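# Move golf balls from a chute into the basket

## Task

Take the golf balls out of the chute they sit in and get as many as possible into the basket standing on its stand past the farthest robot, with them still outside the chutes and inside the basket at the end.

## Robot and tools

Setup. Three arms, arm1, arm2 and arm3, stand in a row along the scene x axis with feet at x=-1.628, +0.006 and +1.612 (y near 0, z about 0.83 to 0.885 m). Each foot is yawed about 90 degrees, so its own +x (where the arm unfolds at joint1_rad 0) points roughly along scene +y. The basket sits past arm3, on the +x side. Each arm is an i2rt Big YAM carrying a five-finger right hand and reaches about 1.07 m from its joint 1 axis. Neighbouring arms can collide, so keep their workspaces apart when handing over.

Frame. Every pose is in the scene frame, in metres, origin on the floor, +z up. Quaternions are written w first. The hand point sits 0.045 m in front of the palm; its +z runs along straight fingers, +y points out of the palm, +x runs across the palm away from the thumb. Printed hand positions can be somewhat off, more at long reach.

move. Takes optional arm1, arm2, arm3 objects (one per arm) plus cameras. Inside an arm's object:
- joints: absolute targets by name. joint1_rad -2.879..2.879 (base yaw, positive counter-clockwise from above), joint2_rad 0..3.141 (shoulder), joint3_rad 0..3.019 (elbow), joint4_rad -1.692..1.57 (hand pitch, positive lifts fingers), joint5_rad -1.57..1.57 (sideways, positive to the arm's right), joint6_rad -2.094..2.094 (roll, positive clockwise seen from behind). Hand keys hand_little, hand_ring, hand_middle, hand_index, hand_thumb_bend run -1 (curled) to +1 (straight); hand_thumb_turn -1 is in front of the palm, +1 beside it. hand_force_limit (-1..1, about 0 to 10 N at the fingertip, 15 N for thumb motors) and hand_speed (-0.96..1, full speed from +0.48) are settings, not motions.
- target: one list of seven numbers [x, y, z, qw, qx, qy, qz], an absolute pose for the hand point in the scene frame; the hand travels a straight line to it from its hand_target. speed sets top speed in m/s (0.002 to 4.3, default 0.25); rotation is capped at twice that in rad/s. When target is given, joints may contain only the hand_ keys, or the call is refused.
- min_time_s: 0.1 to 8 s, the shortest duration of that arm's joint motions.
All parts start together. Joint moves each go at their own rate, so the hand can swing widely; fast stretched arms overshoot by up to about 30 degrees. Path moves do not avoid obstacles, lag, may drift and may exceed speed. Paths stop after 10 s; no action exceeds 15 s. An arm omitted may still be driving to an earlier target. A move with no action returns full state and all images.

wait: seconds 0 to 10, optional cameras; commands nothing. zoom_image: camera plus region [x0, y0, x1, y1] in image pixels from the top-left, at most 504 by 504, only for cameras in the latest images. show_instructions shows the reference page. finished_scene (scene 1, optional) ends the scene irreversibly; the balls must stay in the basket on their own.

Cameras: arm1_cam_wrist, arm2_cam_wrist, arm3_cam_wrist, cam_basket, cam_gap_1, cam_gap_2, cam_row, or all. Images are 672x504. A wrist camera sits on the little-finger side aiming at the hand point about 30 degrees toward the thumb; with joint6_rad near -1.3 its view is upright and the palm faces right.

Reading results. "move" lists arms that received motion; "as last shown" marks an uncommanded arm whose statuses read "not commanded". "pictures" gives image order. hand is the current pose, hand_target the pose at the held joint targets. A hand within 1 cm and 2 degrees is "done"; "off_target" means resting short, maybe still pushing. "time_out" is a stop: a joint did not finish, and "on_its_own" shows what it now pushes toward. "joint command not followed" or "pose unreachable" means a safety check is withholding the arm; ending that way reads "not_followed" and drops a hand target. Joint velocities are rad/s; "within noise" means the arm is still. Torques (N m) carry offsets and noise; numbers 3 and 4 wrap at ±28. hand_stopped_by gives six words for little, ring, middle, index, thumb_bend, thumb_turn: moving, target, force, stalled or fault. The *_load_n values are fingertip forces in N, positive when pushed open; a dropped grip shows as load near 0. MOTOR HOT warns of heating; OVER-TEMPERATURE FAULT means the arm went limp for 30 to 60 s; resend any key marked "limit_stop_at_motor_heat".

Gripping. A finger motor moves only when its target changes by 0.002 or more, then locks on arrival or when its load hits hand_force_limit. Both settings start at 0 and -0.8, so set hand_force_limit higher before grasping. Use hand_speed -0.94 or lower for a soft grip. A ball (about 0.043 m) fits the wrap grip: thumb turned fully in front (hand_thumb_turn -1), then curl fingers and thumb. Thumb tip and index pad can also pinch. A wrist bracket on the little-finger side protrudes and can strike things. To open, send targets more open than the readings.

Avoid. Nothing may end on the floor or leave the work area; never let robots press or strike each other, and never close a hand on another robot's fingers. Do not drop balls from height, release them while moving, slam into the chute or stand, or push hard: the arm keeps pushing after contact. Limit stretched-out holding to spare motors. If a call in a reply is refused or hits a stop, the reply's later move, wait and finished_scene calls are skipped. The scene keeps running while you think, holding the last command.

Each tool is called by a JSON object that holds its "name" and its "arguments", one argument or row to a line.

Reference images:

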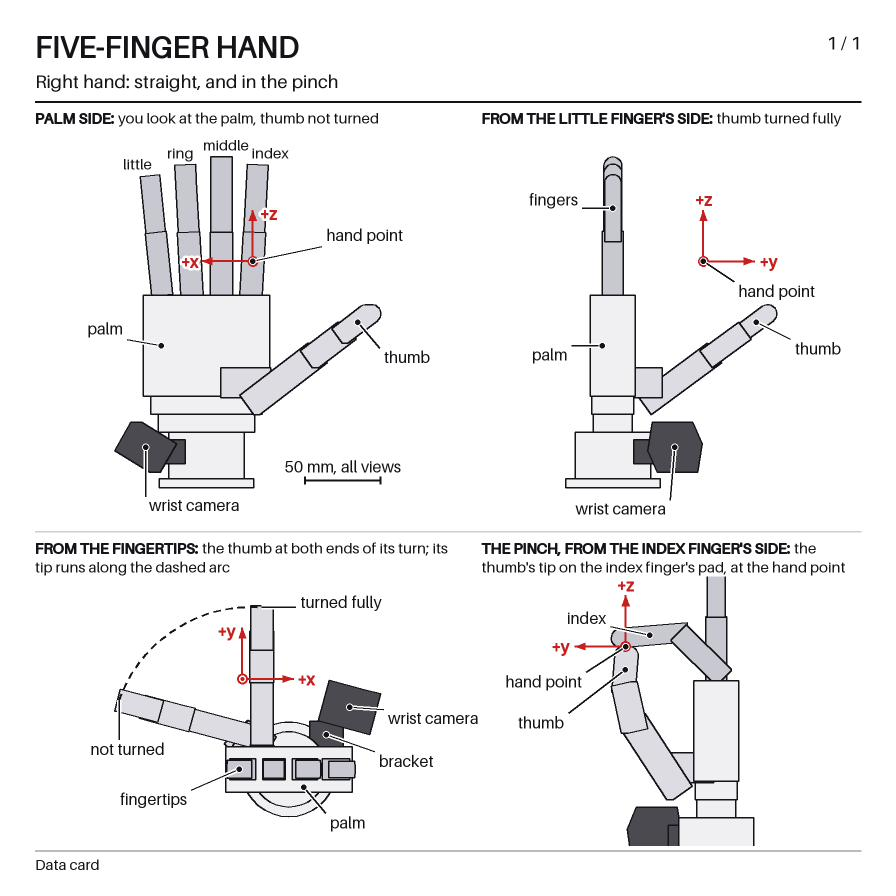

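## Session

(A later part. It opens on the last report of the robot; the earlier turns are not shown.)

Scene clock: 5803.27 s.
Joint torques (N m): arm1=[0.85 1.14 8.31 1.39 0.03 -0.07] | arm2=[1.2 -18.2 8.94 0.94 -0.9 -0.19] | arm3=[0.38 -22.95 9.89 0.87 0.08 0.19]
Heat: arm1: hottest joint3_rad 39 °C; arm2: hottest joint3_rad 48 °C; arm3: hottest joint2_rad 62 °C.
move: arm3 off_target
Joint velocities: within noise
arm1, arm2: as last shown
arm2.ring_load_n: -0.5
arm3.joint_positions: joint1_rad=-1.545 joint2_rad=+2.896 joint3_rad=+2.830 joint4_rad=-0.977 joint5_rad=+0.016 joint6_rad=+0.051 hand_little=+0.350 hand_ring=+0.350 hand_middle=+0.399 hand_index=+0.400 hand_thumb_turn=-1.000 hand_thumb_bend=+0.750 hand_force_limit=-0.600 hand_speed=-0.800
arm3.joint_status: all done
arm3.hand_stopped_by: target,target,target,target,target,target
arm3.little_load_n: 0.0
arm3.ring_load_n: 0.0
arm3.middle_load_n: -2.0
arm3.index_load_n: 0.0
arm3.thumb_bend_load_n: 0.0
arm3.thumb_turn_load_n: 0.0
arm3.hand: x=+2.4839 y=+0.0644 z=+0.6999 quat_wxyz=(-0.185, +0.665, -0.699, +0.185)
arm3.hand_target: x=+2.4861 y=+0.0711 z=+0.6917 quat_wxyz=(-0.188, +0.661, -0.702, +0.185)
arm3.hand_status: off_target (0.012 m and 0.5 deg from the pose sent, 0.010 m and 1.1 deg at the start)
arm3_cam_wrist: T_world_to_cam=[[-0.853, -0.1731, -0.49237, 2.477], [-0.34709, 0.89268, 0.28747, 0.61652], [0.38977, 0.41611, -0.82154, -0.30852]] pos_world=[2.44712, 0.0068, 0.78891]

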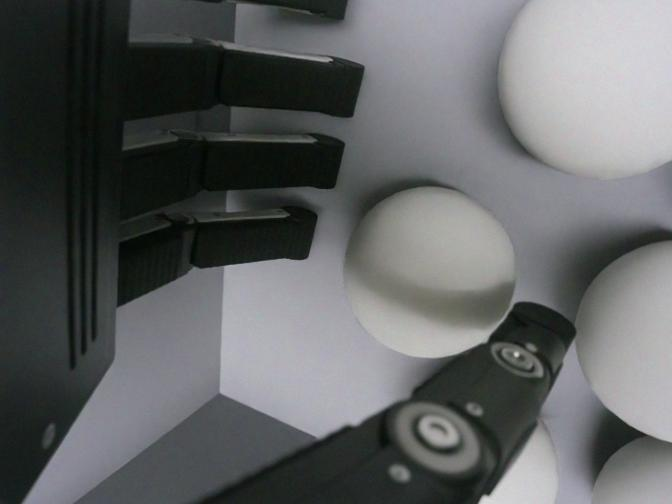

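{"name": "move", "arguments": {
  "arm3": {"target": [2.486, 0.071, 0.86, -0.185, 0.663, -0.702, 0.183], "speed": 0.12},
  "cameras": ["arm3_cam_wrist"]
}}

{"name": "move", "arguments": {
  "arm3": {"target": [2.405, 0.055, 1.0, -0.185, 0.663, -0.702, 0.183], "speed": 0.25},
  "cameras": ["arm3_cam_wrist", "cam_basket"]
}}

Scene clock: 5816.77 s.
Joint torques (N m): arm1=[0.85 1.14 8.29 1.37 0.04 -0.07] | arm2=[1.26 -18.55 8.81 0.88 -0.9 -0.2] | arm3=[0.5 -25.88 10.15 0.57 0.13 0.2]
Heat: arm1: hottest joint3_rad 39 °C; arm2: hottest joint3_rad 47 °C; arm3: hottest joint2_rad 62 °C.
move: arm3 off_target
Joint velocities: within noise
arm1, arm2: as last shown
arm2.ring_load_n: 0.0
arm3.joint_positions: joint1_rad=-1.546 joint2_rad=+2.761 joint3_rad=+2.887 joint4_rad=-1.157 joint5_rad=+0.016 joint6_rad=+0.054 hand_little=+0.350 hand_ring=+0.350 hand_middle=+0.400 hand_index=+0.400 hand_thumb_turn=-1.000 hand_thumb_bend=+0.750 hand_force_limit=-0.600 hand_speed=-0.800
arm3.joint_status: not commanded
arm3.hand_stopped_by: target,target,target,target,target,target
arm3.little_load_n: 0.0
arm3.ring_load_n: 0.0
arm3.middle_load_n: 0.0
arm3.index_load_n: 0.0
arm3.thumb_bend_load_n: 0.0
arm3.thumb_turn_load_n: -0.5
arm3.hand: x=+2.4779 y=+0.0632 z=+0.8256 quat_wxyz=(-0.189, +0.663, -0.700, +0.189)
arm3.hand_target: x=+2.4855 y=+0.0698 z=+0.8584 quat_wxyz=(-0.207, +0.654, -0.699, +0.203)
arm3.hand_status: off_target (0.036 m and 0.9 deg from the pose sent, 0.160 m and 0.5 deg at the start; a joint's target at an end of its range on 36 of 59 steps)
arm3_cam_wrist: T_world_to_cam=[[-0.84755, -0.16873, -0.50317, 2.52855], [-0.34692, 0.89364, 0.2847, 0.58117], [0.40162, 0.41586, -0.81594, -0.23643]] pos_world=[2.43965, 0.0056, 0.91393]

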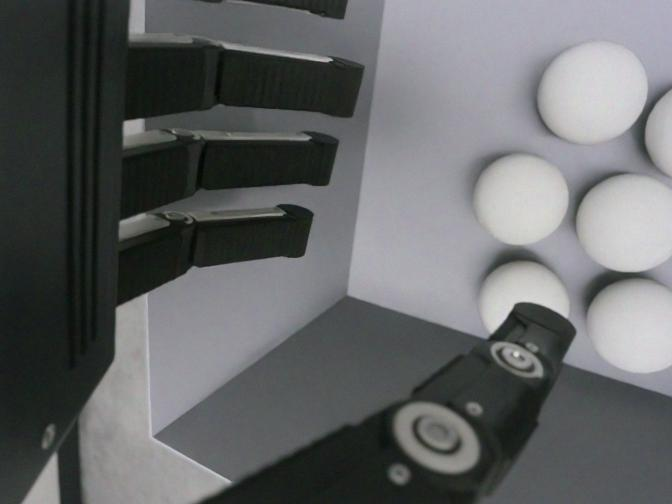

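Scene clock: 5818.33 s.
Joint torques (N m): arm1=[0.85 1.14 8.32 1.37 0.03 -0.07] | arm2=[0.79 -18.43 8.79 0.98 -0.89 -0.16] | arm3=[-0.56 -21.54 7.94 0.79 -0.17 -0.03]
Heat: arm1: hottest joint3_rad 39 °C; arm2: hottest joint3_rad 47 °C; arm3: hottest joint2_rad 62 °C.
move: arm3 done
Joint velocities: within noise
arm1, arm2: as last shown
arm3.joint_positions: joint1_rad=-1.548 joint2_rad=+2.342 joint3_rad=+2.563 joint4_rad=-1.258 joint5_rad=+0.013 joint6_rad=+0.054 hand_little=+0.350 hand_ring=+0.350 hand_middle=+0.400 hand_index=+0.400 hand_thumb_turn=-1.000 hand_thumb_bend=+0.750 hand_force_limit=-0.600 hand_speed=-0.800
arm3.joint_status: not commanded
arm3.hand_stopped_by: target,target,target,target,target,target
arm3.little_load_n: 0.0
arm3.ring_load_n: 0.0
arm3.middle_load_n: 0.0
arm3.index_load_n: 0.0
arm3.thumb_bend_load_n: 0.0
arm3.thumb_turn_load_n: 0.0
arm3.hand: x=+2.4056 y=+0.0621 z=+1.0073 quat_wxyz=(-0.188, +0.663, -0.700, +0.186)
arm3.hand_target: x=+2.4063 y=+0.0559 z=+1.0017 quat_wxyz=(-0.185, +0.663, -0.702, +0.183)
arm3.hand_status: done (0.010 m and 0.5 deg from the pose sent, 0.189 m and 0.9 deg at the start)
arm3_cam_wrist: T_world_to_cam=[[-0.85061, -0.16754, -0.49839, 2.56106], [-0.34523, 0.89289, 0.28906, 0.49688], [0.39658, 0.41794, -0.81734, -0.04522]] pos_world=[2.36794, 0.00431, 1.09582]

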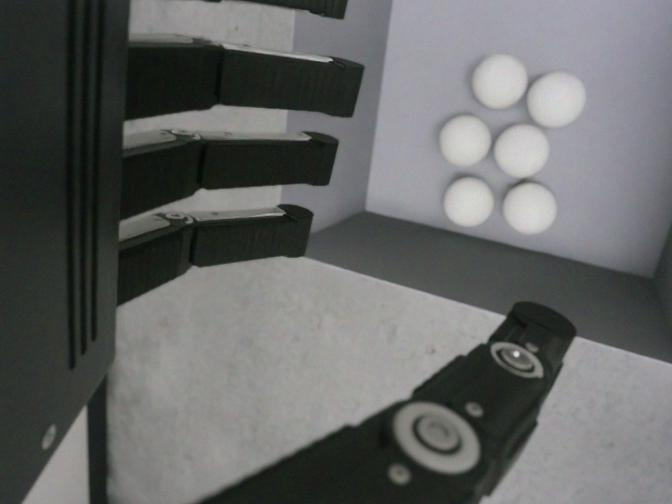

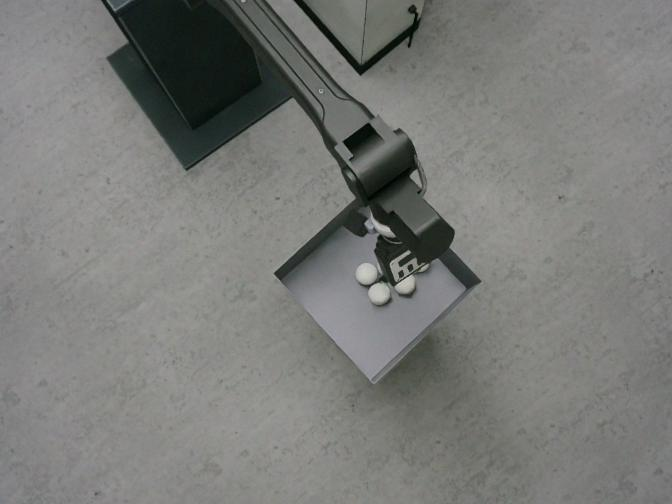

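{"name": "finished_scene", "arguments": {

}}

The scene is finished: the task was done.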